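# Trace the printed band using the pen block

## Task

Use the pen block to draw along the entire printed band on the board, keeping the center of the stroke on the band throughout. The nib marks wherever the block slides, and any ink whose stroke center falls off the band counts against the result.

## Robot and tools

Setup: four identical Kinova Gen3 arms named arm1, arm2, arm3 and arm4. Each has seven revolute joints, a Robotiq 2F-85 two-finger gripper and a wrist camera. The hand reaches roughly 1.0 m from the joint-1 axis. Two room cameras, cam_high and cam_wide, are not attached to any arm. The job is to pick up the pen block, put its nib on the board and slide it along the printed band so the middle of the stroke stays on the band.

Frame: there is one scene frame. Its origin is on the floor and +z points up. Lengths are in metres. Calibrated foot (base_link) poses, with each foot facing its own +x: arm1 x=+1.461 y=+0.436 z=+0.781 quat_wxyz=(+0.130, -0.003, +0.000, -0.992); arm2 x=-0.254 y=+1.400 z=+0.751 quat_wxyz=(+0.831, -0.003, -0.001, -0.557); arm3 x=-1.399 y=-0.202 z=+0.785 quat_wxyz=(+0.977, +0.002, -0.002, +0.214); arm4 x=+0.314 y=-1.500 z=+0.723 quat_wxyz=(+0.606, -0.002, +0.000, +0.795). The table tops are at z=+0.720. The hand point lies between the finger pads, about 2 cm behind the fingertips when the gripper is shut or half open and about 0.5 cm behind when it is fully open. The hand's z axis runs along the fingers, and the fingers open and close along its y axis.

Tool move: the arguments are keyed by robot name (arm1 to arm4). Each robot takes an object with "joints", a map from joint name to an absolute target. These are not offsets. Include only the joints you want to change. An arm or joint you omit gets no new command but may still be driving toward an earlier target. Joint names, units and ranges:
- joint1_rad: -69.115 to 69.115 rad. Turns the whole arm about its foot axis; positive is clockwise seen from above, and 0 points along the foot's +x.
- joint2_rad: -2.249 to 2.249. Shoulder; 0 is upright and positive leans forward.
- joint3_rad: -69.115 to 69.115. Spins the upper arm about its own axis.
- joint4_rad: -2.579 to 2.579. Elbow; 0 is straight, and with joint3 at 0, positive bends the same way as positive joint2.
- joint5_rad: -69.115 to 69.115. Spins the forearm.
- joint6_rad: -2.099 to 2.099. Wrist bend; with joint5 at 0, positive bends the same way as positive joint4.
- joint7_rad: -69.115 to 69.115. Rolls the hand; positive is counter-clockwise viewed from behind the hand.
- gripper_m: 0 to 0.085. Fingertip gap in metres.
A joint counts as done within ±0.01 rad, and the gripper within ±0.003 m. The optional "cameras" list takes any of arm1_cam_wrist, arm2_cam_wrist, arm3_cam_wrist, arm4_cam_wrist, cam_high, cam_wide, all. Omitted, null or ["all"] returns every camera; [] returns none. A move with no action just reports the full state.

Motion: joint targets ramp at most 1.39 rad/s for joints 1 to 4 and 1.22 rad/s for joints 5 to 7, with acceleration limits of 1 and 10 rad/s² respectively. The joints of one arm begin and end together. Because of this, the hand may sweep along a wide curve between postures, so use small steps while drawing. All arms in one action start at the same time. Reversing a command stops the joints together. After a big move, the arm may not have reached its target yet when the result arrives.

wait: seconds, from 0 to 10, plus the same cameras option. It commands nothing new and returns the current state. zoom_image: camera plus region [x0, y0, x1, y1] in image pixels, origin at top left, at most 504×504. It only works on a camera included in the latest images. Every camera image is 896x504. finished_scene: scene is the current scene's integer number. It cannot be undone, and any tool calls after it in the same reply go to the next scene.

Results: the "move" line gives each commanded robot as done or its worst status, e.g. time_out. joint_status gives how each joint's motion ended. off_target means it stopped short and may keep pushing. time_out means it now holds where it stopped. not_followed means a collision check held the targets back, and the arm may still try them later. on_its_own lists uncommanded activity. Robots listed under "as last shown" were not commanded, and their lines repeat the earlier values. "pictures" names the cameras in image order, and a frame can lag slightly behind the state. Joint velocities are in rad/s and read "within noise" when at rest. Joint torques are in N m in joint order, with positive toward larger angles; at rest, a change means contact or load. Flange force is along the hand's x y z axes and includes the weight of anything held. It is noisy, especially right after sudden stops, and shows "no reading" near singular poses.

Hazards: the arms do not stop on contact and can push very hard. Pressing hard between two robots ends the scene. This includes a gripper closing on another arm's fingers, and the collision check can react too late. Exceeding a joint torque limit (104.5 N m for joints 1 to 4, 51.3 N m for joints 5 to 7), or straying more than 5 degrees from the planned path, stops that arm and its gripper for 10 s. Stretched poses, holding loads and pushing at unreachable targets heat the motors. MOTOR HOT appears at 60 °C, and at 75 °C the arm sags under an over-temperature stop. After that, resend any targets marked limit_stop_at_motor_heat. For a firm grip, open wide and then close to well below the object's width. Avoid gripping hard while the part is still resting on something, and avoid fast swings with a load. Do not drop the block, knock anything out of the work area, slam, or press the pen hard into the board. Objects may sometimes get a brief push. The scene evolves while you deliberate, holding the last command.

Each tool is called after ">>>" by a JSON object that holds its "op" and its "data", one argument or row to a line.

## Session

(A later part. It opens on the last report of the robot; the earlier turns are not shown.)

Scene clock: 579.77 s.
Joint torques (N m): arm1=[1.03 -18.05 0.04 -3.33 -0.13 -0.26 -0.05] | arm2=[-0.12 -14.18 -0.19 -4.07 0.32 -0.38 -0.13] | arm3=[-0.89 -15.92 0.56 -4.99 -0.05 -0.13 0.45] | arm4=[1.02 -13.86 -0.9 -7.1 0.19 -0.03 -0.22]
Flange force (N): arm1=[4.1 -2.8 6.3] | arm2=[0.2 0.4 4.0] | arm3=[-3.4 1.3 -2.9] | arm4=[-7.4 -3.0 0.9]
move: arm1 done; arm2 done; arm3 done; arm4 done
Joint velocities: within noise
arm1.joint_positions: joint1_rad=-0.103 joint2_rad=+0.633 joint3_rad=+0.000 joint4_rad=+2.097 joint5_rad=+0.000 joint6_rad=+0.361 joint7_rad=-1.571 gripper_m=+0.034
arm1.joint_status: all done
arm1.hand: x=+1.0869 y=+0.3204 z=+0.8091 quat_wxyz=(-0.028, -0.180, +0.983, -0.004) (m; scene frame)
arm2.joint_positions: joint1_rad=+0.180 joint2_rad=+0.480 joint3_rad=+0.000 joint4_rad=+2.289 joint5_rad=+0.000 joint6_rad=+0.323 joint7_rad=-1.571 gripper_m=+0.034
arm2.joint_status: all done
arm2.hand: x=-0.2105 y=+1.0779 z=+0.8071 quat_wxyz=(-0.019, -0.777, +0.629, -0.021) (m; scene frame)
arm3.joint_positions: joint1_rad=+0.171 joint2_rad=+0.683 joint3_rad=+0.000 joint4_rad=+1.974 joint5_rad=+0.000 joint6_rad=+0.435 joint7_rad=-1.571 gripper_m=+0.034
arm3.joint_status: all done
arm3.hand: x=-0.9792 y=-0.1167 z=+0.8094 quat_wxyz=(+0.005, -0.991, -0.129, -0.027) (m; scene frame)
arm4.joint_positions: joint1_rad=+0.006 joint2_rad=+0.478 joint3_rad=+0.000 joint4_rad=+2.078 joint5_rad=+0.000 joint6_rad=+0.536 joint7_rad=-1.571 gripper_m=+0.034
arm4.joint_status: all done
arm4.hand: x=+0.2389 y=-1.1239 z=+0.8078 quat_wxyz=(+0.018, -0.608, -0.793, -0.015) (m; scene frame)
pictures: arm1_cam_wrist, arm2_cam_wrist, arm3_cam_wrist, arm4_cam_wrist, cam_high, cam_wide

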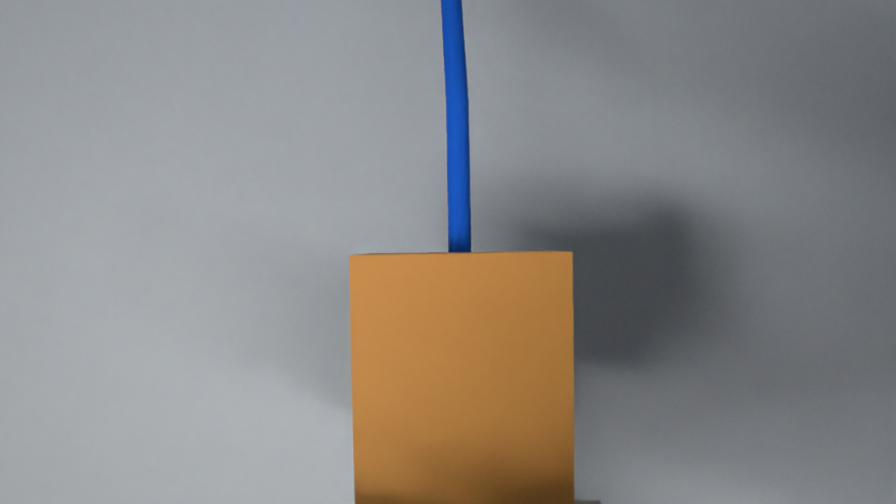

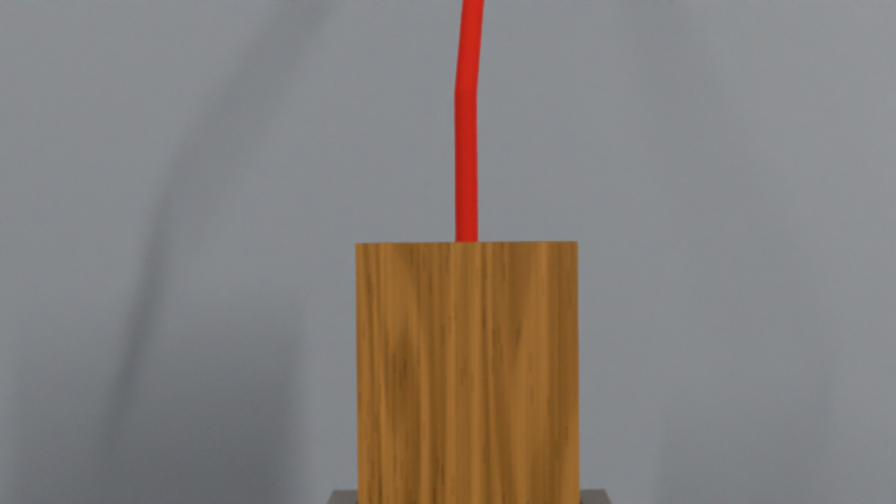

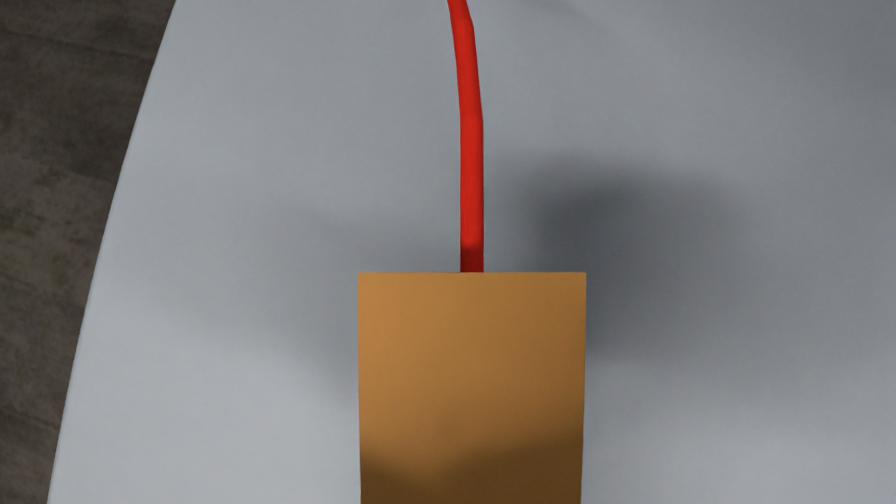

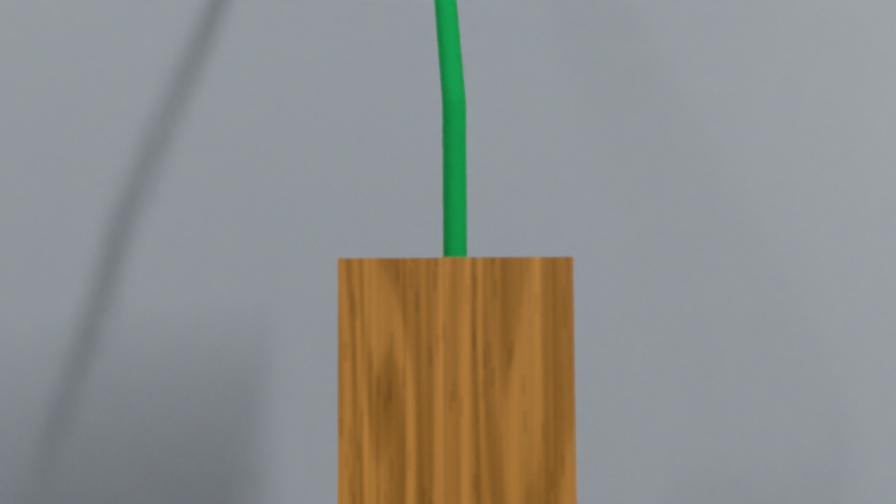

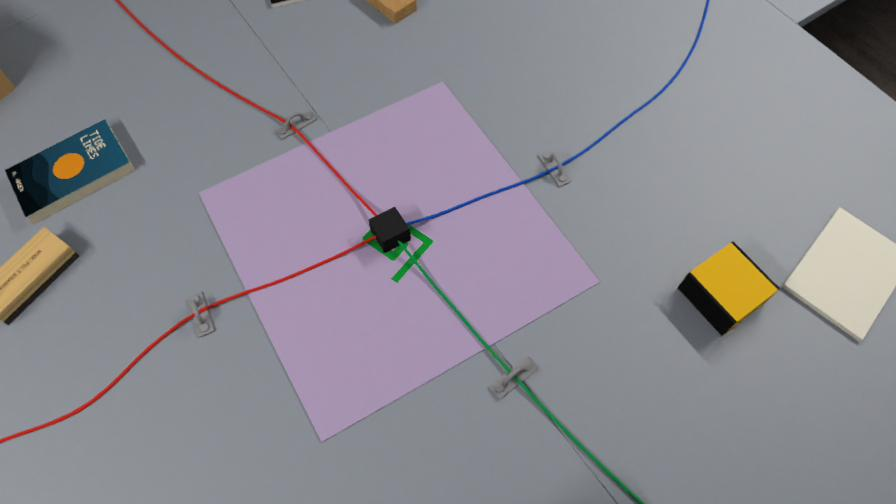

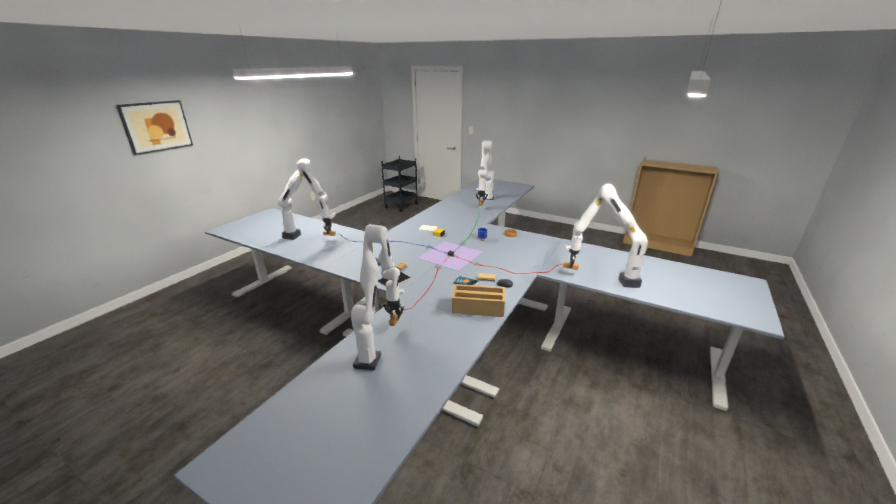

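>>> {"op": "move", "data": {
  "arm1": {"joints": {"joint4_rad": 2.122}},
  "arm2": {"joints": {"joint4_rad": 2.309}},
  "arm3": {"joints": {"joint4_rad": 1.999}},
  "arm4": {"joints": {"joint4_rad": 2.098}},
  "cameras": ["cam_high", "arm1_cam_wrist", "arm2_cam_wrist", "arm3_cam_wrist", "arm4_cam_wrist"]
}}

>>> {"op": "zoom_image", "data": {
  "camera": "cam_high",
  "region": [354, 200, 426, 260]
}}

Scene clock: 594.67 s.
Joint torques (N m): arm1=[1.04 -17.74 0.09 -3.05 -0.16 -0.18 -0.09] | arm2=[-0.1 -13.78 -0.27 -3.97 0.35 -0.25 -0.11] | arm3=[-0.91 -15.63 0.56 -4.66 -0.01 -0.03 0.46] | arm4=[1.06 -13.64 -0.87 -6.69 0.16 0.04 -0.21]
Flange force (N): arm1=[4.1 -2.7 6.3] | arm2=[-0.5 0.2 3.9] | arm3=[-3.3 1.3 -2.9] | arm4=[-6.8 -3.1 0.8]
move: arm1 done; arm2 done; arm3 done; arm4 done
Joint velocities: within noise
arm1.joint_positions: joint1_rad=-0.103 joint2_rad=+0.633 joint3_rad=+0.000 joint4_rad=+2.122 joint5_rad=+0.000 joint6_rad=+0.361 joint7_rad=-1.571 gripper_m=+0.034
arm1.joint_status: all done
arm1.hand: x=+1.1009 y=+0.3258 z=+0.8056 quat_wxyz=(-0.016, -0.180, +0.983, -0.002) (m; scene frame)
arm2.joint_positions: joint1_rad=+0.180 joint2_rad=+0.480 joint3_rad=+0.000 joint4_rad=+2.309 joint5_rad=+0.000 joint6_rad=+0.323 joint7_rad=-1.571 gripper_m=+0.034
arm2.joint_status: all done
arm2.hand: x=-0.2130 y=+1.0897 z=+0.8046 quat_wxyz=(-0.012, -0.777, +0.629, -0.013) (m; scene frame)
arm3.joint_positions: joint1_rad=+0.171 joint2_rad=+0.683 joint3_rad=+0.000 joint4_rad=+1.999 joint5_rad=+0.000 joint6_rad=+0.435 joint7_rad=-1.571 gripper_m=+0.034
arm3.joint_status: all done
arm3.hand: x=-0.9935 y=-0.1205 z=+0.8055 quat_wxyz=(+0.004, -0.991, -0.129, -0.014) (m; scene frame)
arm4.joint_positions: joint1_rad=+0.006 joint2_rad=+0.478 joint3_rad=+0.000 joint4_rad=+2.098 joint5_rad=+0.000 joint6_rad=+0.536 joint7_rad=-1.571 gripper_m=+0.034
arm4.joint_status: all done
arm4.hand: x=+0.2419 y=-1.1351 z=+0.8041 quat_wxyz=(+0.010, -0.609, -0.793, -0.009) (m; scene frame)
pictures: arm1_cam_wrist, arm2_cam_wrist, arm3_cam_wrist, arm4_cam_wrist, cam_high

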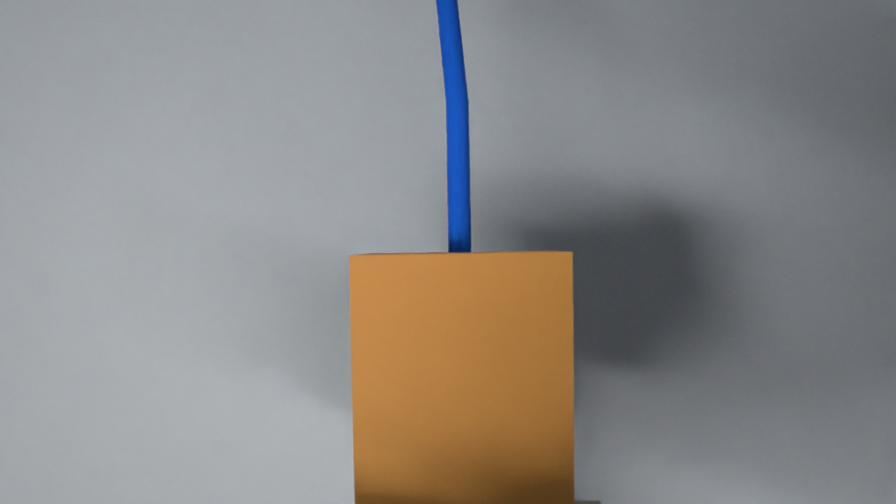

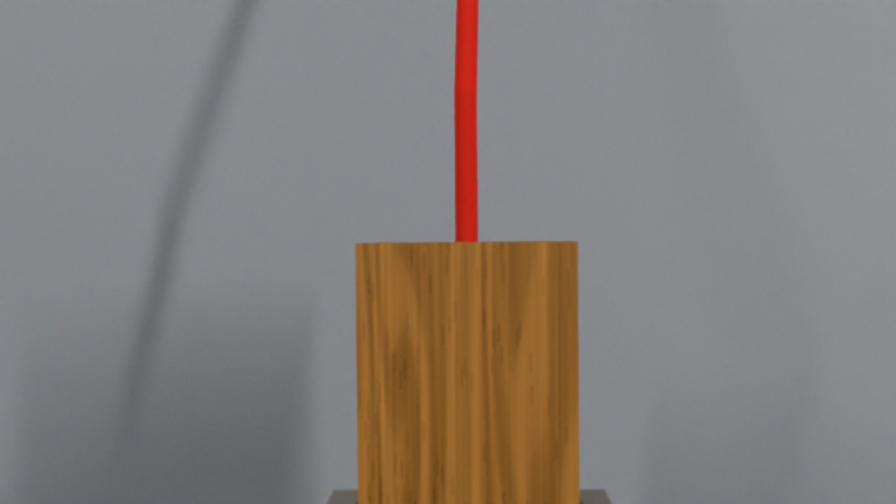

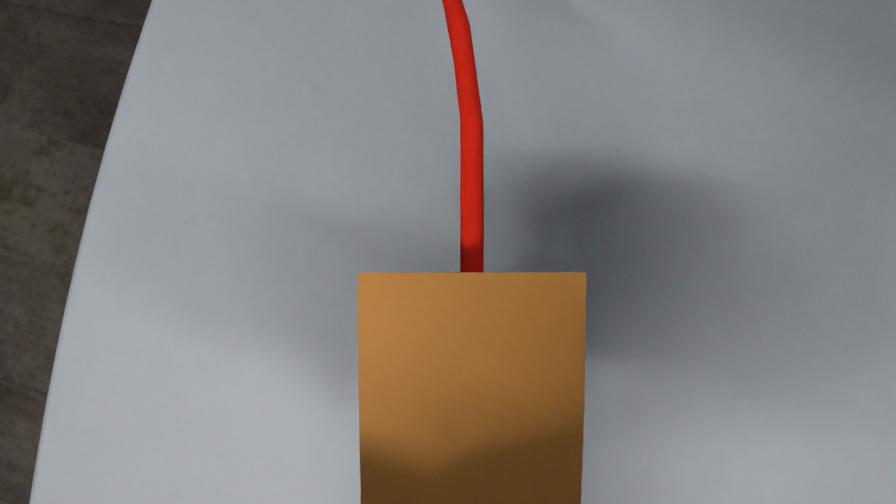

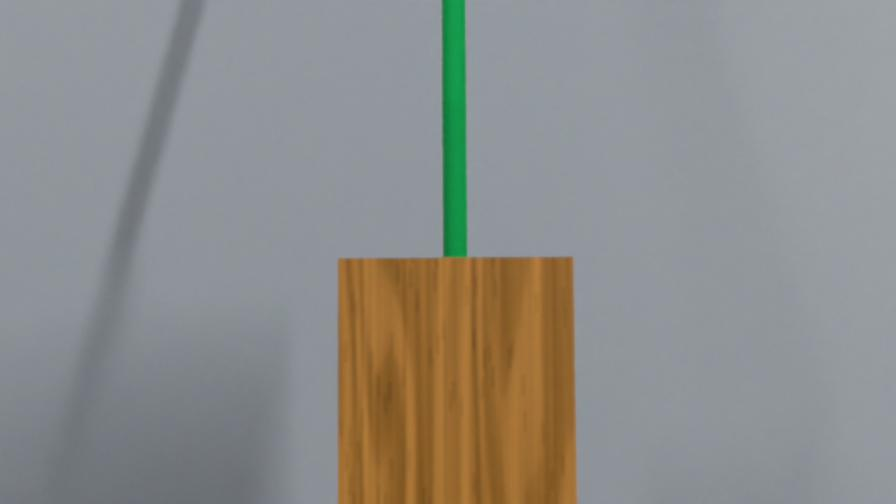

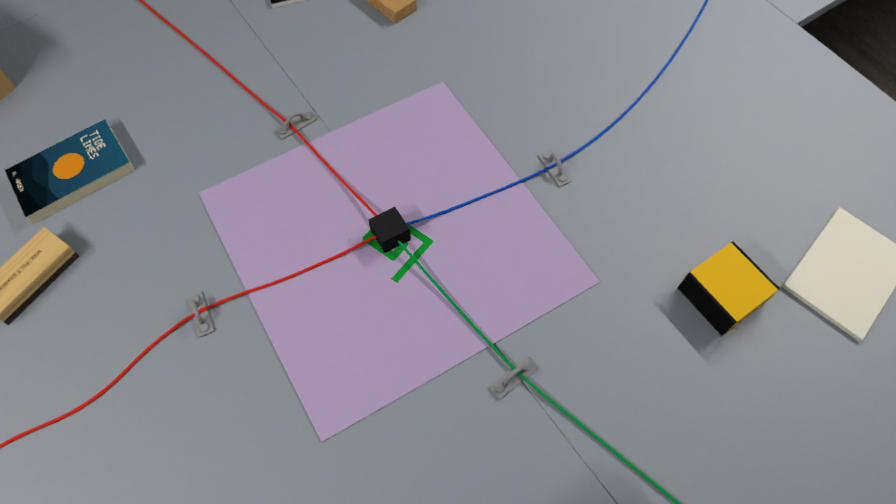

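Scaled by 7.000 from the camera's 896x504 image, which has a finer 1280x720 frame.

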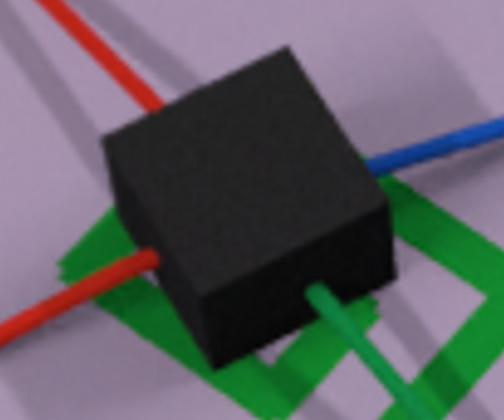

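>>> {"op": "move", "data": {
  "arm1": {"joints": {"joint4_rad": 2.137}},
  "arm2": {"joints": {"joint4_rad": 2.314}},
  "arm3": {"joints": {"joint4_rad": 2.017}},
  "arm4": {"joints": {"joint4_rad": 2.103}},
  "cameras": ["cam_high"]
}}

>>> {"op": "zoom_image", "data": {
  "camera": "cam_high",
  "region": [354, 200, 426, 260]
}}

Scene clock: 625.73 s.
Joint torques (N m): arm1=[1.06 -17.57 0.09 -2.9 -0.17 -0.12 -0.09] | arm2=[-0.04 -13.82 -0.21 -3.79 0.3 -0.18 -0.11] | arm3=[-0.91 -15.43 0.57 -4.46 -0.07 0.02 0.44] | arm4=[1.02 -13.5 -0.86 -6.6 0.16 0.12 -0.2]
Flange force (N): arm1=[4.0 -2.8 6.3] | arm2=[-0.1 0.1 4.4] | arm3=[-3.3 1.4 -2.9] | arm4=[-6.9 -3.0 0.8]
move: arm1 done; arm2 done; arm3 done; arm4 done
Joint velocities: within noise
arm1.joint_positions: joint1_rad=-0.103 joint2_rad=+0.633 joint3_rad=+0.000 joint4_rad=+2.137 joint5_rad=+0.000 joint6_rad=+0.361 joint7_rad=-1.571 gripper_m=+0.034
arm1.joint_status: all done
arm1.hand: x=+1.1094 y=+0.3290 z=+0.8037 quat_wxyz=(-0.009, -0.180, +0.984, -0.001) (m; scene frame)
arm2.joint_positions: joint1_rad=+0.180 joint2_rad=+0.480 joint3_rad=+0.000 joint4_rad=+2.314 joint5_rad=+0.000 joint6_rad=+0.323 joint7_rad=-1.571 gripper_m=+0.034
arm2.joint_status: all done
arm2.hand: x=-0.2136 y=+1.0927 z=+0.8040 quat_wxyz=(-0.011, -0.777, +0.629, -0.011) (m; scene frame)
arm3.joint_positions: joint1_rad=+0.171 joint2_rad=+0.683 joint3_rad=+0.000 joint4_rad=+2.017 joint5_rad=+0.000 joint6_rad=+0.435 joint7_rad=-1.571 gripper_m=+0.034
arm3.joint_status: all done
arm3.hand: x=-1.0038 y=-0.1232 z=+0.8029 quat_wxyz=(+0.003, -0.992, -0.129, -0.006) (m; scene frame)
arm4.joint_positions: joint1_rad=+0.006 joint2_rad=+0.478 joint3_rad=+0.000 joint4_rad=+2.103 joint5_rad=+0.000 joint6_rad=+0.536 joint7_rad=-1.571 gripper_m=+0.034
arm4.joint_status: all done
arm4.hand: x=+0.2427 y=-1.1378 z=+0.8033 quat_wxyz=(+0.008, -0.609, -0.793, -0.007) (m; scene frame)
pictures: cam_high

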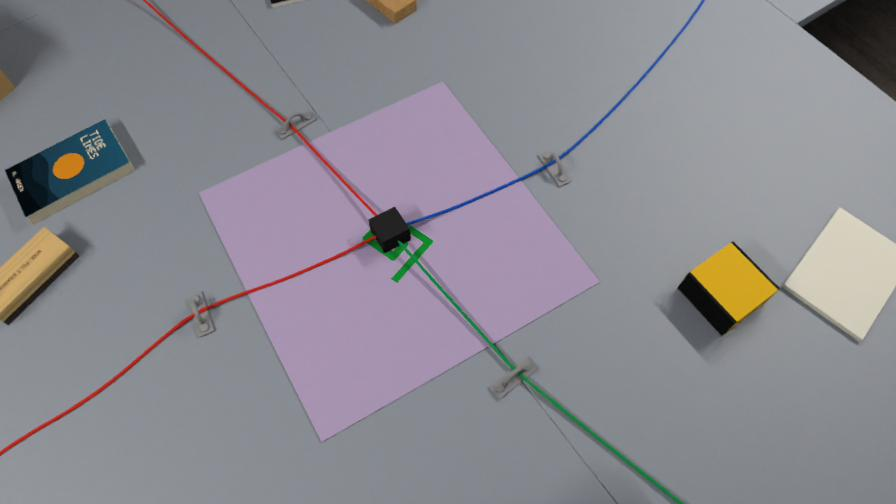

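Scaled by 7.000 from the camera's 896x504 image, which has a finer 1280x720 frame.

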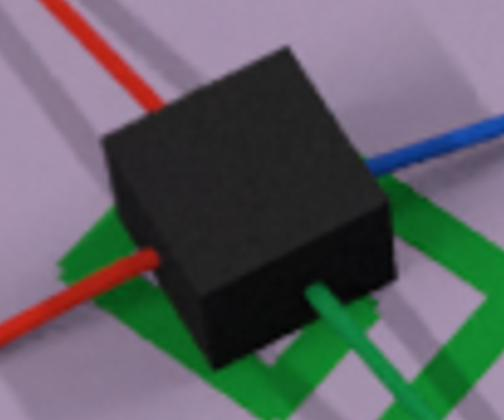

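>>> {"op": "move", "data": {
  "arm1": {"joints": {"joint4_rad": 2.149}},
  "arm2": {"joints": {"joint4_rad": 2.319}},
  "arm3": {"joints": {"joint4_rad": 2.029}},
  "arm4": {"joints": {"joint4_rad": 2.108}},
  "cameras": ["cam_high"]
}}

>>> {"op": "zoom_image", "data": {
  "camera": "cam_high",
  "region": [354, 200, 426, 260]
}}

Scene clock: 635.77 s.
Joint torques (N m): arm1=[1.09 -17.36 0.1 -2.73 -0.14 -0.09 -0.08] | arm2=[-0.04 -13.64 -0.25 -3.53 0.34 -0.05 -0.09] | arm3=[-0.9 -15.3 0.5 -4.26 -0.07 0.07 0.43] | arm4=[1.02 -13.37 -0.87 -6.08 0.16 0.4 -0.22]
Flange force (N): arm1=[4.1 -2.9 6.2] | arm2=[0.2 0.0 4.3] | arm3=[-3.1 1.3 -2.9] | arm4=[-5.9 -2.9 1.1]
move: arm1 done; arm2 done; arm3 done; arm4 done
Joint velocities: within noise
arm1.joint_positions: joint1_rad=-0.103 joint2_rad=+0.633 joint3_rad=+0.000 joint4_rad=+2.149 joint5_rad=+0.000 joint6_rad=+0.361 joint7_rad=-1.571 gripper_m=+0.034
arm1.joint_status: all done
arm1.hand: x=+1.1162 y=+0.3315 z=+0.8023 quat_wxyz=(-0.003, -0.180, +0.984, +0.000) (m; scene frame)
arm2.joint_positions: joint1_rad=+0.180 joint2_rad=+0.480 joint3_rad=+0.000 joint4_rad=+2.319 joint5_rad=+0.000 joint6_rad=+0.323 joint7_rad=-1.571 gripper_m=+0.034
arm2.joint_status: all done
arm2.hand: x=-0.2143 y=+1.0956 z=+0.8034 quat_wxyz=(-0.009, -0.777, +0.629, -0.009) (m; scene frame)
arm3.joint_positions: joint1_rad=+0.171 joint2_rad=+0.683 joint3_rad=+0.000 joint4_rad=+2.029 joint5_rad=+0.000 joint6_rad=+0.435 joint7_rad=-1.571 gripper_m=+0.034
arm3.joint_status: all done
arm3.hand: x=-1.0107 y=-0.1250 z=+0.8013 quat_wxyz=(+0.002, -0.992, -0.129, +0.000) (m; scene frame)
arm4.joint_positions: joint1_rad=+0.006 joint2_rad=+0.478 joint3_rad=+0.000 joint4_rad=+2.108 joint5_rad=+0.000 joint6_rad=+0.536 joint7_rad=-1.571 gripper_m=+0.034
arm4.joint_status: all done
arm4.hand: x=+0.2434 y=-1.1407 z=+0.8024 quat_wxyz=(+0.006, -0.609, -0.793, -0.006) (m; scene frame)
pictures: cam_high

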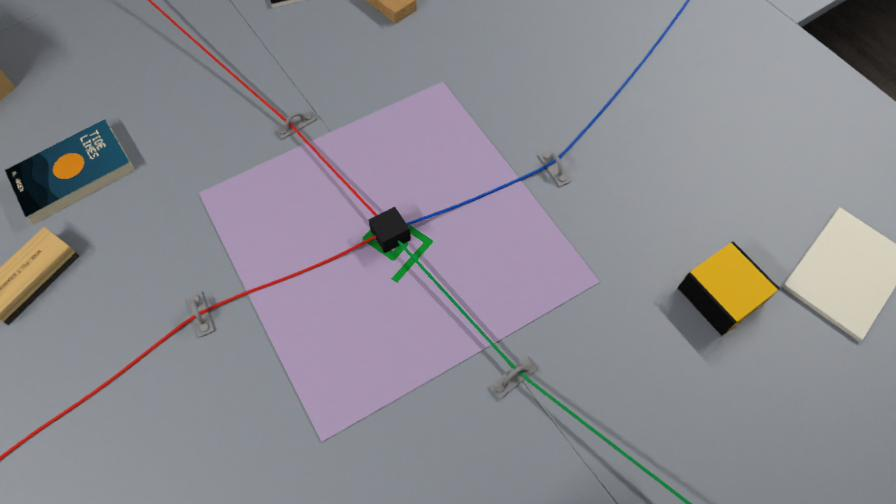

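Scaled by 7.000 from the camera's 896x504 image, which has a finer 1280x720 frame.

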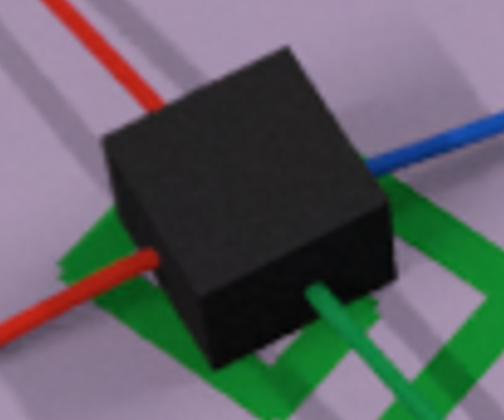

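>>> {"op": "move", "data": {
  "arm1": {"joints": {"joint4_rad": 2.158}},
  "arm2": {"joints": {"joint4_rad": 2.322}},
  "arm3": {"joints": {"joint4_rad": 2.038}},
  "cameras": ["cam_high"]
}}

>>> {"op": "zoom_image", "data": {
  "camera": "cam_high",
  "region": [354, 200, 426, 260]
}}

Scene clock: 646.67 s.
Joint torques (N m): arm1=[1.06 -17.26 0.1 -2.48 -0.17 0.04 -0.11] | arm2=[-0.03 -13.18 -0.21 -2.43 0.34 0.48 -0.08] | arm3=[-0.91 -15.22 0.52 -4.19 0 0.09 0.44] | arm4=[1.06 -13.3 -0.85 -6.07 0.16 0.42 -0.2]
Flange force (N): arm1=[4.4 -2.7 6.5] | arm2=[2.0 0.1 4.2] | arm3=[-3.1 1.3 -2.8] | arm4=[-6.1 -3.0 1.0]
move: arm1 done; arm2 done; arm3 done
Joint velocities: within noise
arm1.joint_positions: joint1_rad=-0.103 joint2_rad=+0.633 joint3_rad=+0.000 joint4_rad=+2.158 joint5_rad=+0.000 joint6_rad=+0.361 joint7_rad=-1.571 gripper_m=+0.034
arm1.joint_status: all done
arm1.hand: x=+1.1212 y=+0.3335 z=+0.8013 quat_wxyz=(+0.002, -0.180, +0.984, +0.001) (m; scene frame)
arm2.joint_positions: joint1_rad=+0.180 joint2_rad=+0.480 joint3_rad=+0.000 joint4_rad=+2.322 joint5_rad=+0.000 joint6_rad=+0.323 joint7_rad=-1.571 gripper_m=+0.034
arm2.joint_status: all done
arm2.hand: x=-0.2146 y=+1.0974 z=+0.8031 quat_wxyz=(-0.008, -0.777, +0.629, -0.008) (m; scene frame)
arm3.joint_positions: joint1_rad=+0.171 joint2_rad=+0.683 joint3_rad=+0.000 joint4_rad=+2.038 joint5_rad=+0.000 joint6_rad=+0.435 joint7_rad=-1.571 gripper_m=+0.034
arm3.joint_status: all done
arm3.hand: x=-1.0159 y=-0.1264 z=+0.8001 quat_wxyz=(+0.001, -0.992, -0.129, +0.005) (m; scene frame)
arm4: as last shown
pictures: cam_high

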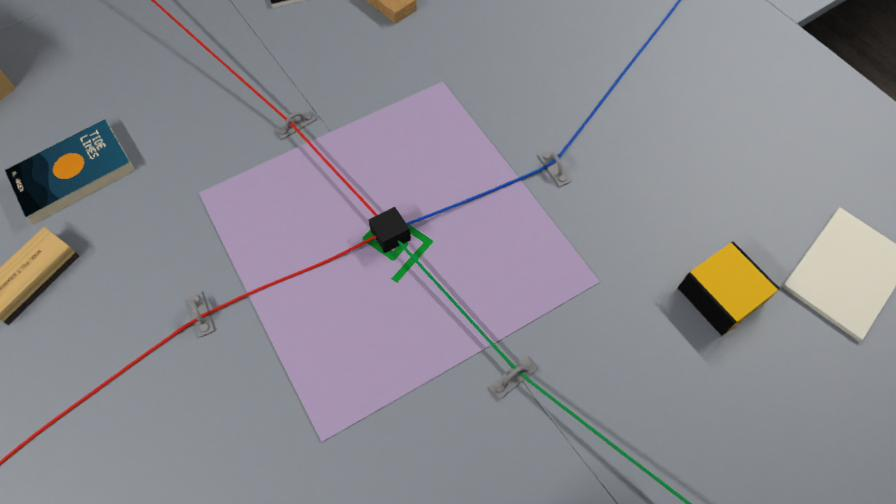

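Scaled by 7.000 from the camera's 896x504 image, which has a finer 1280x720 frame.

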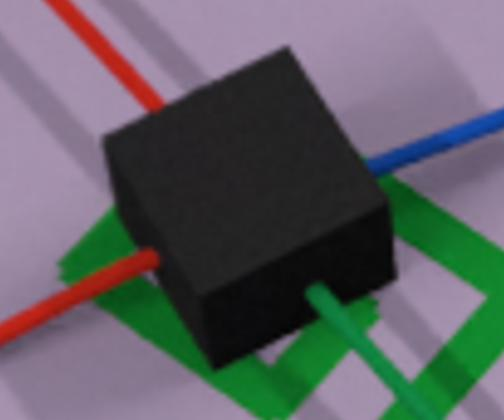

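>>> {"op": "move", "data": {
  "arm1": {"joints": {"joint4_rad": 2.162}},
  "arm3": {"joints": {"joint4_rad": 2.045}},
  "cameras": []
}}

>>> {"op": "move", "data": {
  "arm1": {"joints": {"joint4_rad": 2.165}},
  "arm3": {"joints": {"joint4_rad": 2.049}},
  "cameras": ["cam_high"]
}}

>>> {"op": "zoom_image", "data": {
  "camera": "cam_high",
  "region": [354, 200, 426, 260]
}}

Scene clock: 658.77 s.
Joint torques (N m): arm1=[1.14 -17.11 0.1 -2.15 -0.14 0.21 -0.05] | arm2=[-0.08 -13.26 -0.2 -2.46 0.33 0.47 -0.16] | arm3=[-0.91 -15.11 0.57 -4.08 -0.03 0.12 0.44] | arm4=[1.03 -13.31 -0.88 -6.08 0.19 0.4 -0.21]
Flange force (N): arm1=[4.9 -3.0 6.6] | arm2=[2.0 0.5 4.4] | arm3=[-3.1 1.4 -2.9] | arm4=[-6.0 -2.9 1.0]
move: arm1 done; arm3 done
Joint velocities: within noise
arm1.joint_positions: joint1_rad=-0.103 joint2_rad=+0.633 joint3_rad=+0.000 joint4_rad=+2.162 joint5_rad=+0.000 joint6_rad=+0.361 joint7_rad=-1.571 gripper_m=+0.034
arm1.joint_status: all done
arm1.hand: x=+1.1235 y=+0.3343 z=+0.8009 quat_wxyz=(+0.004, -0.180, +0.984, +0.001) (m; scene frame)
arm2, arm4: as last shown
arm3.joint_positions: joint1_rad=+0.171 joint2_rad=+0.683 joint3_rad=+0.000 joint4_rad=+2.045 joint5_rad=+0.000 joint6_rad=+0.435 joint7_rad=-1.571 gripper_m=+0.034
arm3.joint_status: all done
arm3.hand: x=-1.0200 y=-0.1275 z=+0.7992 quat_wxyz=(+0.001, -0.992, -0.129, +0.008) (m; scene frame)
pictures: none
No camera images: "cameras" was empty.

Scene clock: 659.20 s.
Joint torques (N m): arm1=[1.09 -16.98 0.12 -1.78 -0.17 0.34 -0.08] | arm2=[0.12 -13.36 -0.36 -2.74 0.31 0.33 -0.04] | arm3=[-0.86 -15.04 0.51 -4.12 -0.01 0.14 0.45] | arm4=[1.08 -13.29 -0.88 -5.93 0.2 0.47 -0.21]
Flange force (N): arm1=[5.6 -2.7 6.5] | arm2=[1.5 -0.7 4.4] | arm3=[-3.4 1.1 -2.9] | arm4=[-5.7 -3.1 1.0]
move: arm1 done; arm3 done
Joint velocities: within noise
arm1.joint_positions: joint1_rad=-0.103 joint2_rad=+0.633 joint3_rad=+0.000 joint4_rad=+2.165 joint5_rad=+0.000 joint6_rad=+0.361 joint7_rad=-1.571 gripper_m=+0.034
arm1.joint_status: all done
arm1.hand: x=+1.1252 y=+0.3350 z=+0.8006 quat_wxyz=(+0.005, -0.180, +0.984, +0.002) (m; scene frame)
arm2, arm4: as last shown
arm3.joint_positions: joint1_rad=+0.171 joint2_rad=+0.683 joint3_rad=+0.000 joint4_rad=+2.049 joint5_rad=+0.000 joint6_rad=+0.435 joint7_rad=-1.571 gripper_m=+0.034
arm3.joint_status: all done
arm3.hand: x=-1.0223 y=-0.1281 z=+0.7987 quat_wxyz=(+0.001, -0.992, -0.129, +0.010) (m; scene frame)
pictures: cam_high

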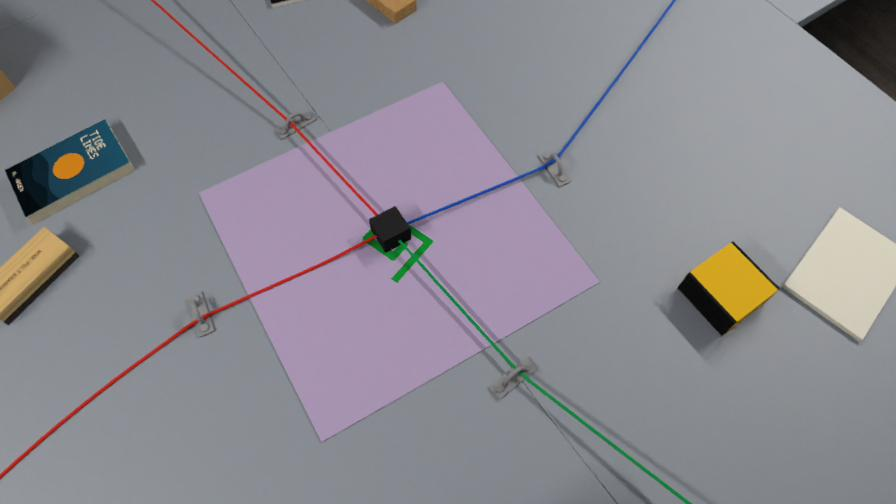

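Scaled by 7.000 from the camera's 896x504 image, which has a finer 1280x720 frame.

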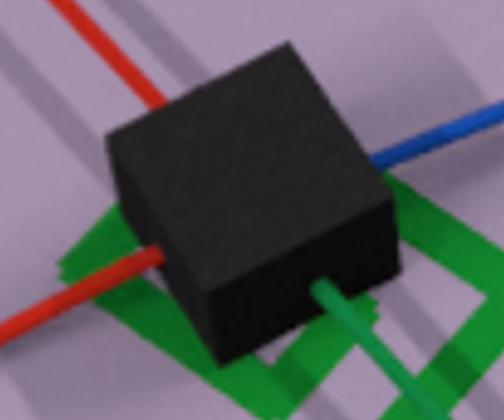

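>>> {"op": "move", "data": {
  "arm3": {"joints": {"joint4_rad": 2.056}},
  "cameras": []
}}

>>> {"op": "move", "data": {
  "arm3": {"joints": {"joint4_rad": 2.06}},
  "cameras": ["cam_high"]
}}

>>> {"op": "zoom_image", "data": {
  "camera": "cam_high",
  "region": [354, 200, 426, 260]
}}

Scene clock: 683.27 s.
Joint torques (N m): arm1=[1.06 -16.97 0.06 -1.88 -0.15 0.31 -0.08] | arm2=[0.14 -13.25 -0.13 -2.79 0.35 0.32 -0.1] | arm3=[-0.88 -14.97 0.53 -3.93 -0.03 0.14 0.44] | arm4=[1.08 -13.26 -0.88 -5.95 0.18 0.47 -0.19]
Flange force (N): arm1=[5.3 -2.7 6.4] | arm2=[1.3 -0.5 4.0] | arm3=[-3.0 1.3 -3.0] | arm4=[-5.8 -3.1 0.9]
move: arm3 done
Joint velocities: within noise
arm1, arm2, arm4: as last shown
arm3.joint_positions: joint1_rad=+0.171 joint2_rad=+0.683 joint3_rad=+0.000 joint4_rad=+2.056 joint5_rad=+0.000 joint6_rad=+0.435 joint7_rad=-1.571 gripper_m=+0.034
arm3.joint_status: all done
arm3.hand: x=-1.0263 y=-0.1292 z=+0.7979 quat_wxyz=(+0.000, -0.992, -0.129, +0.014) (m; scene frame)
pictures: none
No camera images: "cameras" was empty.

Scene clock: 683.70 s.
Joint torques (N m): arm1=[1.11 -17.01 0.05 -1.9 -0.17 0.33 -0.13] | arm2=[0 -13.28 -0.15 -2.72 0.39 0.33 -0.03] | arm3=[-0.87 -14.93 0.55 -3.95 -0.02 0.2 0.46] | arm4=[1.04 -13.27 -0.91 -5.97 0.19 0.46 -0.21]
Flange force (N): arm1=[5.2 -2.7 6.6] | arm2=[1.5 -0.2 4.2] | arm3=[-3.3 1.2 -2.8] | arm4=[-5.8 -3.0 0.9]
move: arm3 done
Joint velocities: within noise
arm1, arm2, arm4: as last shown
arm3.joint_positions: joint1_rad=+0.171 joint2_rad=+0.683 joint3_rad=+0.000 joint4_rad=+2.060 joint5_rad=+0.000 joint6_rad=+0.435 joint7_rad=-1.571 gripper_m=+0.034
arm3.joint_status: all done
arm3.hand: x=-1.0287 y=-0.1298 z=+0.7975 quat_wxyz=(+0.000, -0.991, -0.129, +0.016) (m; scene frame)
pictures: cam_high

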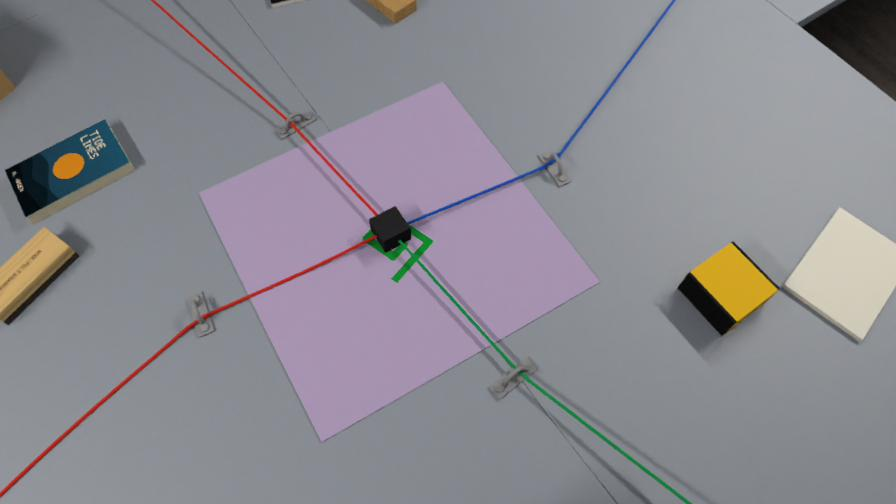

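Scaled by 7.000 from the camera's 896x504 image, which has a finer 1280x720 frame.

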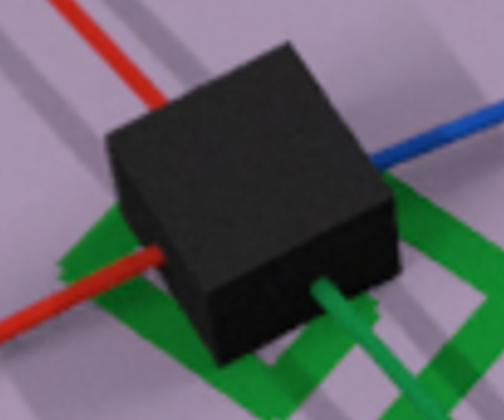

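>>> {"op": "move", "data": {
  "arm3": {"joints": {"joint4_rad": 2.065}},
  "cameras": []
}}

>>> {"op": "move", "data": {
  "arm3": {"joints": {"joint4_rad": 2.069}},
  "cameras": ["cam_high"]
}}

>>> {"op": "zoom_image", "data": {
  "camera": "cam_high",
  "region": [354, 200, 426, 260]
}}

>>> {"op": "zoom_image", "data": {
  "camera": "cam_high",
  "region": [170, 285, 242, 345]
}}

>>> {"op": "zoom_image", "data": {
  "camera": "cam_high",
  "region": [525, 140, 585, 190]
}}

>>> {"op": "zoom_image", "data": {
  "camera": "cam_high",
  "region": [265, 100, 325, 150]
}}

>>> {"op": "zoom_image", "data": {
  "camera": "cam_high",
  "region": [485, 350, 545, 400]
}}

Scene clock: 702.03 s.
Joint torques (N m): arm1=[1.05 -17 0.08 -1.86 -0.15 0.34 -0.11] | arm2=[-0.01 -13.39 -0.2 -2.77 0.34 0.32 -0.1] | arm3=[-0.86 -14.9 0.54 -3.82 -0.02 0.23 0.44] | arm4=[1.04 -13.29 -0.86 -5.98 0.17 0.48 -0.19]
Flange force (N): arm1=[5.3 -2.6 6.6] | arm2=[1.5 0.0 4.5] | arm3=[-3.1 1.2 -2.7] | arm4=[-5.9 -3.0 1.1]
move: arm3 done
Joint velocities: within noise
arm1, arm2, arm4: as last shown
arm3.joint_positions: joint1_rad=+0.171 joint2_rad=+0.683 joint3_rad=+0.000 joint4_rad=+2.065 joint5_rad=+0.000 joint6_rad=+0.435 joint7_rad=-1.571 gripper_m=+0.034
arm3.joint_status: all done
arm3.hand: x=-1.0315 y=-0.1305 z=+0.7969 quat_wxyz=(+0.000, -0.991, -0.129, +0.018) (m; scene frame)
pictures: none
No camera images: "cameras" was empty.

Scene clock: 702.47 s.
Joint torques (N m): arm1=[1.1 -16.97 0.08 -1.91 -0.16 0.3 -0.12] | arm2=[-0.09 -13.29 -0.09 -2.77 0.29 0.27 -0.07] | arm3=[-0.85 -14.75 0.53 -3.69 -0.06 0.29 0.44] | arm4=[1.06 -13.29 -0.88 -5.96 0.19 0.47 -0.2]
Flange force (N): arm1=[5.2 -2.7 6.4] | arm2=[1.4 0.3 4.0] | arm3=[-3.0 1.2 -2.9] | arm4=[-5.8 -3.0 1.0]
move: arm3 done
Joint velocities: within noise
arm1, arm2, arm4: as last shown
arm3.joint_positions: joint1_rad=+0.171 joint2_rad=+0.683 joint3_rad=+0.000 joint4_rad=+2.069 joint5_rad=+0.000 joint6_rad=+0.435 joint7_rad=-1.571 gripper_m=+0.034
arm3.joint_status: all done
arm3.hand: x=-1.0339 y=-0.1312 z=+0.7965 quat_wxyz=(-0.001, -0.991, -0.129, +0.020) (m; scene frame)
pictures: cam_high

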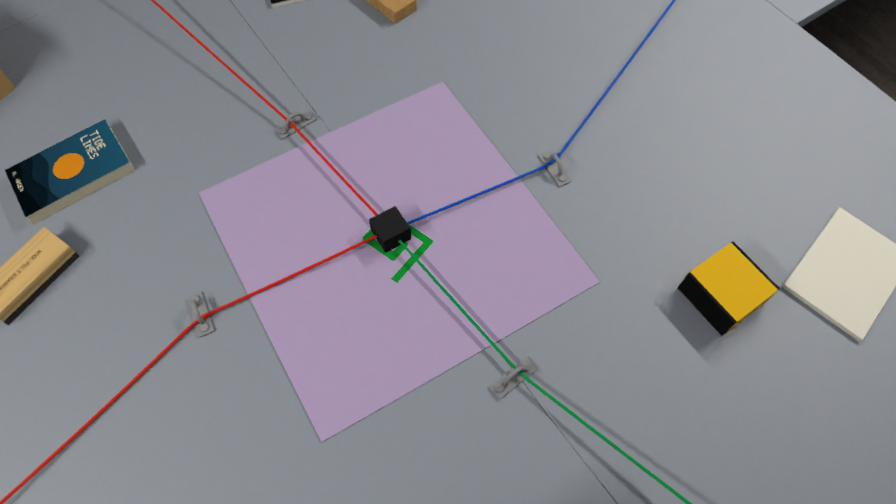

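Scaled by 7.000 from the camera's 896x504 image, which has a finer 1280x720 frame.

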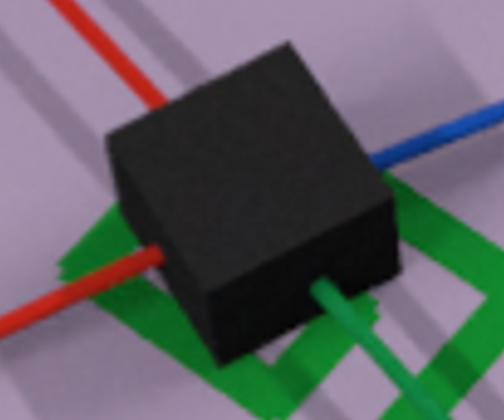

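Scaled by 7.000 from the camera's 896x504 image, which has a finer 1280x720 frame.

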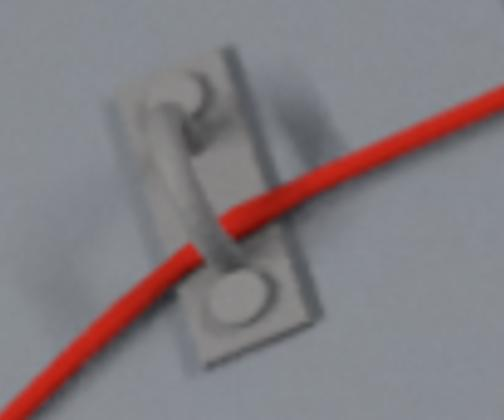

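Scaled by 8.400 from the camera's 896x504 image, which has a finer 1280x720 frame.

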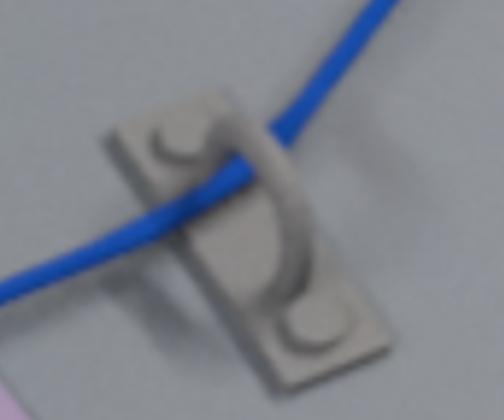

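Scaled by 8.400 from the camera's 896x504 image, which has a finer 1280x720 frame.

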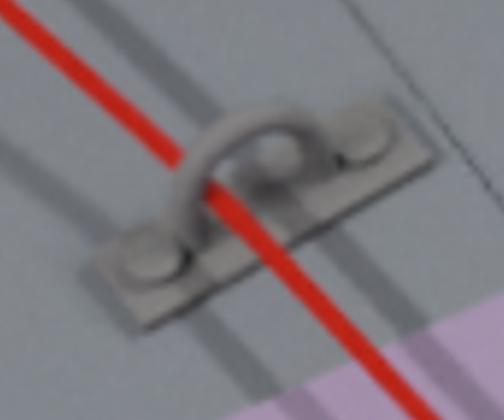

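Scaled by 8.400 from the camera's 896x504 image, which has a finer 1280x720 frame.

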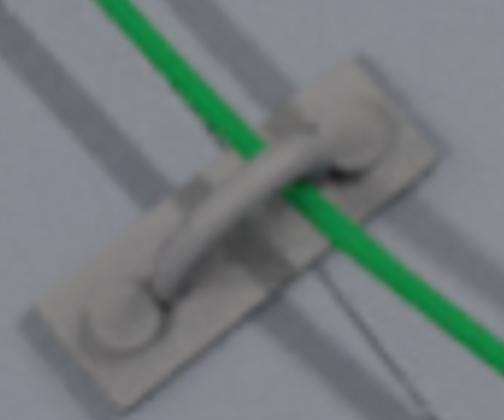

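>>> {"op": "move", "data": {
  "arm1": {"joints": {"joint4_rad": 2.1719}},
  "arm2": {"joints": {"joint4_rad": 2.3034}},
  "arm3": {"joints": {"joint4_rad": 2.063}},
  "arm4": {"joints": {"joint4_rad": 2.128}},
  "cameras": ["cam_high"]
}}

>>> {"op": "zoom_image", "data": {
  "camera": "cam_high",
  "region": [360, 205, 432, 265]
}}

>>> {"op": "move", "data": {
  "arm1": {"joints": {"joint4_rad": 2.1784}},
  "arm2": {"joints": {"joint4_rad": 2.2858}},
  "arm3": {"joints": {"joint4_rad": 2.0546}},
  "arm4": {"joints": {"joint4_rad": 2.1459}},
  "cameras": ["cam_high"]
}}

>>> {"op": "zoom_image", "data": {
  "camera": "cam_high",
  "region": [360, 205, 432, 265]
}}

Scene clock: 856.57 s.
Joint torques (N m): arm1=[1.1 -16.98 0.07 -1.92 -0.15 0.23 -0.09] | arm2=[-0.05 -13.64 -0.26 -3.38 0.33 0.08 -0.13] | arm3=[-0.86 -14.74 0.55 -3.56 -0.02 0.38 0.43] | arm4=[1.07 -12.91 -0.85 -5.21 0.17 0.78 -0.21]
Flange force (N): arm1=[5.2 -2.8 6.4] | arm2=[0.6 0.1 4.1] | arm3=[-2.7 1.2 -2.9] | arm4=[-4.7 -2.9 1.0]
move: arm1 done; arm2 done; arm3 done; arm4 done
Joint velocities: within noise
arm1.joint_positions: joint1_rad=-0.103 joint2_rad=+0.633 joint3_rad=+0.000 joint4_rad=+2.172 joint5_rad=+0.000 joint6_rad=+0.361 joint7_rad=-1.571 gripper_m=+0.034
arm1.joint_status: all done
arm1.hand: x=+1.1291 y=+0.3365 z=+0.7999 quat_wxyz=(+0.009, -0.180, +0.984, +0.002) (m; scene frame)
arm2.joint_positions: joint1_rad=+0.180 joint2_rad=+0.480 joint3_rad=+0.000 joint4_rad=+2.303 joint5_rad=+0.000 joint6_rad=+0.323 joint7_rad=-1.571 gripper_m=+0.034
arm2.joint_status: all done
arm2.hand: x=-0.2123 y=+1.0864 z=+0.8053 quat_wxyz=(-0.014, -0.777, +0.629, -0.015) (m; scene frame)
arm3.joint_positions: joint1_rad=+0.171 joint2_rad=+0.683 joint3_rad=+0.000 joint4_rad=+2.063 joint5_rad=+0.000 joint6_rad=+0.435 joint7_rad=-1.571 gripper_m=+0.034
arm3.joint_status: all done
arm3.hand: x=-1.0304 y=-0.1302 z=+0.7971 quat_wxyz=(+0.000, -0.991, -0.129, +0.017) (m; scene frame)
arm4.joint_positions: joint1_rad=+0.006 joint2_rad=+0.478 joint3_rad=+0.000 joint4_rad=+2.128 joint5_rad=+0.000 joint6_rad=+0.536 joint7_rad=-1.571 gripper_m=+0.034
arm4.joint_status: all done
arm4.hand: x=+0.2464 y=-1.1519 z=+0.7991 quat_wxyz=(-0.002, -0.609, -0.793, +0.000) (m; scene frame)
pictures: cam_high

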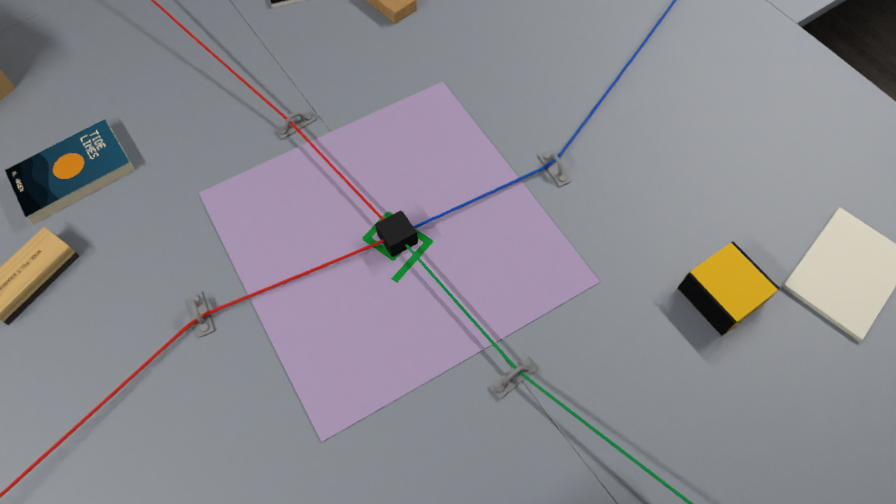

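Scaled by 7.000 from the camera's 896x504 image, which has a finer 1280x720 frame.

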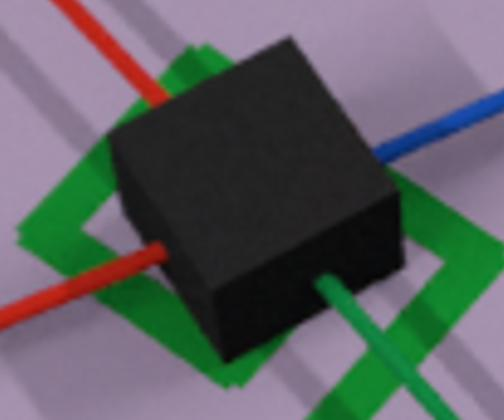

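Scene clock: 857.20 s.
Joint torques (N m): arm1=[1.09 -16.84 0.05 -1.82 -0.16 0.31 -0.09] | arm2=[-0.03 -13.93 -0.25 -3.56 0.36 -0.01 -0.07] | arm3=[-0.88 -14.84 0.55 -3.69 -0.05 0.34 0.45] | arm4=[1.06 -12.67 -0.87 -5.07 0.16 0.87 -0.17]
Flange force (N): arm1=[5.1 -2.8 6.5] | arm2=[0.8 -0.1 4.1] | arm3=[-2.8 1.3 -2.8] | arm4=[-5.0 -3.0 1.2]
move: arm1 done; arm2 done; arm3 done; arm4 done
Joint velocities: within noise
arm1.joint_positions: joint1_rad=-0.103 joint2_rad=+0.633 joint3_rad=+0.000 joint4_rad=+2.178 joint5_rad=+0.000 joint6_rad=+0.361 joint7_rad=-1.571 gripper_m=+0.034
arm1.joint_status: all done
arm1.hand: x=+1.1328 y=+0.3379 z=+0.7992 quat_wxyz=(+0.012, -0.180, +0.984, +0.003) (m; scene frame)
arm2.joint_positions: joint1_rad=+0.180 joint2_rad=+0.480 joint3_rad=+0.000 joint4_rad=+2.286 joint5_rad=+0.000 joint6_rad=+0.323 joint7_rad=-1.571 gripper_m=+0.034
arm2.joint_status: all done
arm2.hand: x=-0.2101 y=+1.0760 z=+0.8076 quat_wxyz=(-0.020, -0.777, +0.629, -0.022) (m; scene frame)
arm3.joint_positions: joint1_rad=+0.171 joint2_rad=+0.683 joint3_rad=+0.000 joint4_rad=+2.055 joint5_rad=+0.000 joint6_rad=+0.435 joint7_rad=-1.571 gripper_m=+0.034
arm3.joint_status: all done
arm3.hand: x=-1.0255 y=-0.1290 z=+0.7981 quat_wxyz=(+0.000, -0.992, -0.129, +0.013) (m; scene frame)
arm4.joint_positions: joint1_rad=+0.006 joint2_rad=+0.478 joint3_rad=+0.000 joint4_rad=+2.146 joint5_rad=+0.000 joint6_rad=+0.536 joint7_rad=-1.571 gripper_m=+0.034
arm4.joint_status: all done
arm4.hand: x=+0.2492 y=-1.1619 z=+0.7964 quat_wxyz=(-0.009, -0.609, -0.793, +0.006) (m; scene frame)
pictures: cam_high

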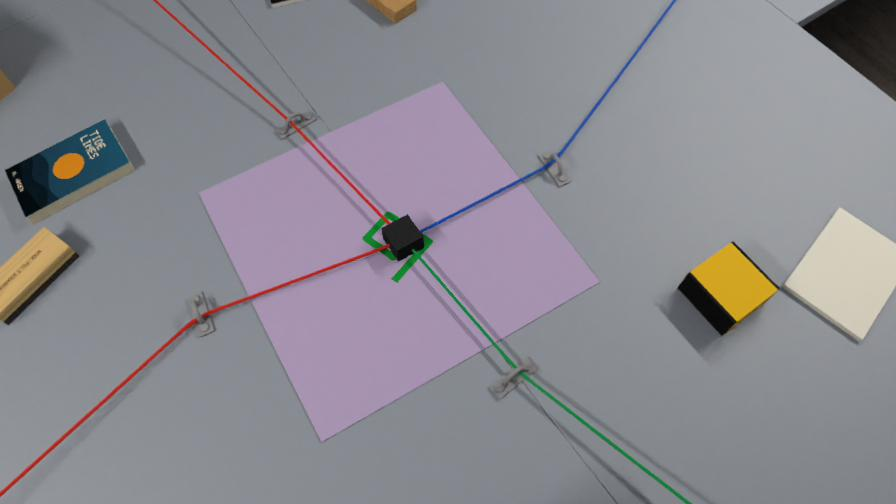

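Scaled by 7.000 from the camera's 896x504 image, which has a finer 1280x720 frame.

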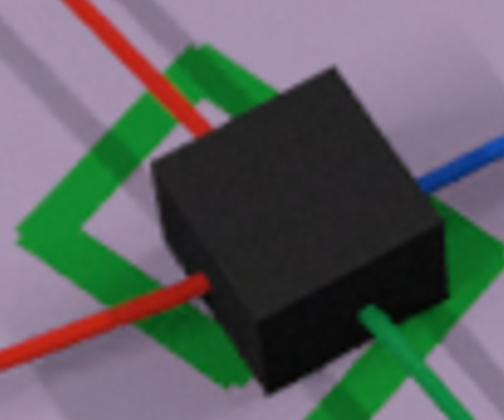

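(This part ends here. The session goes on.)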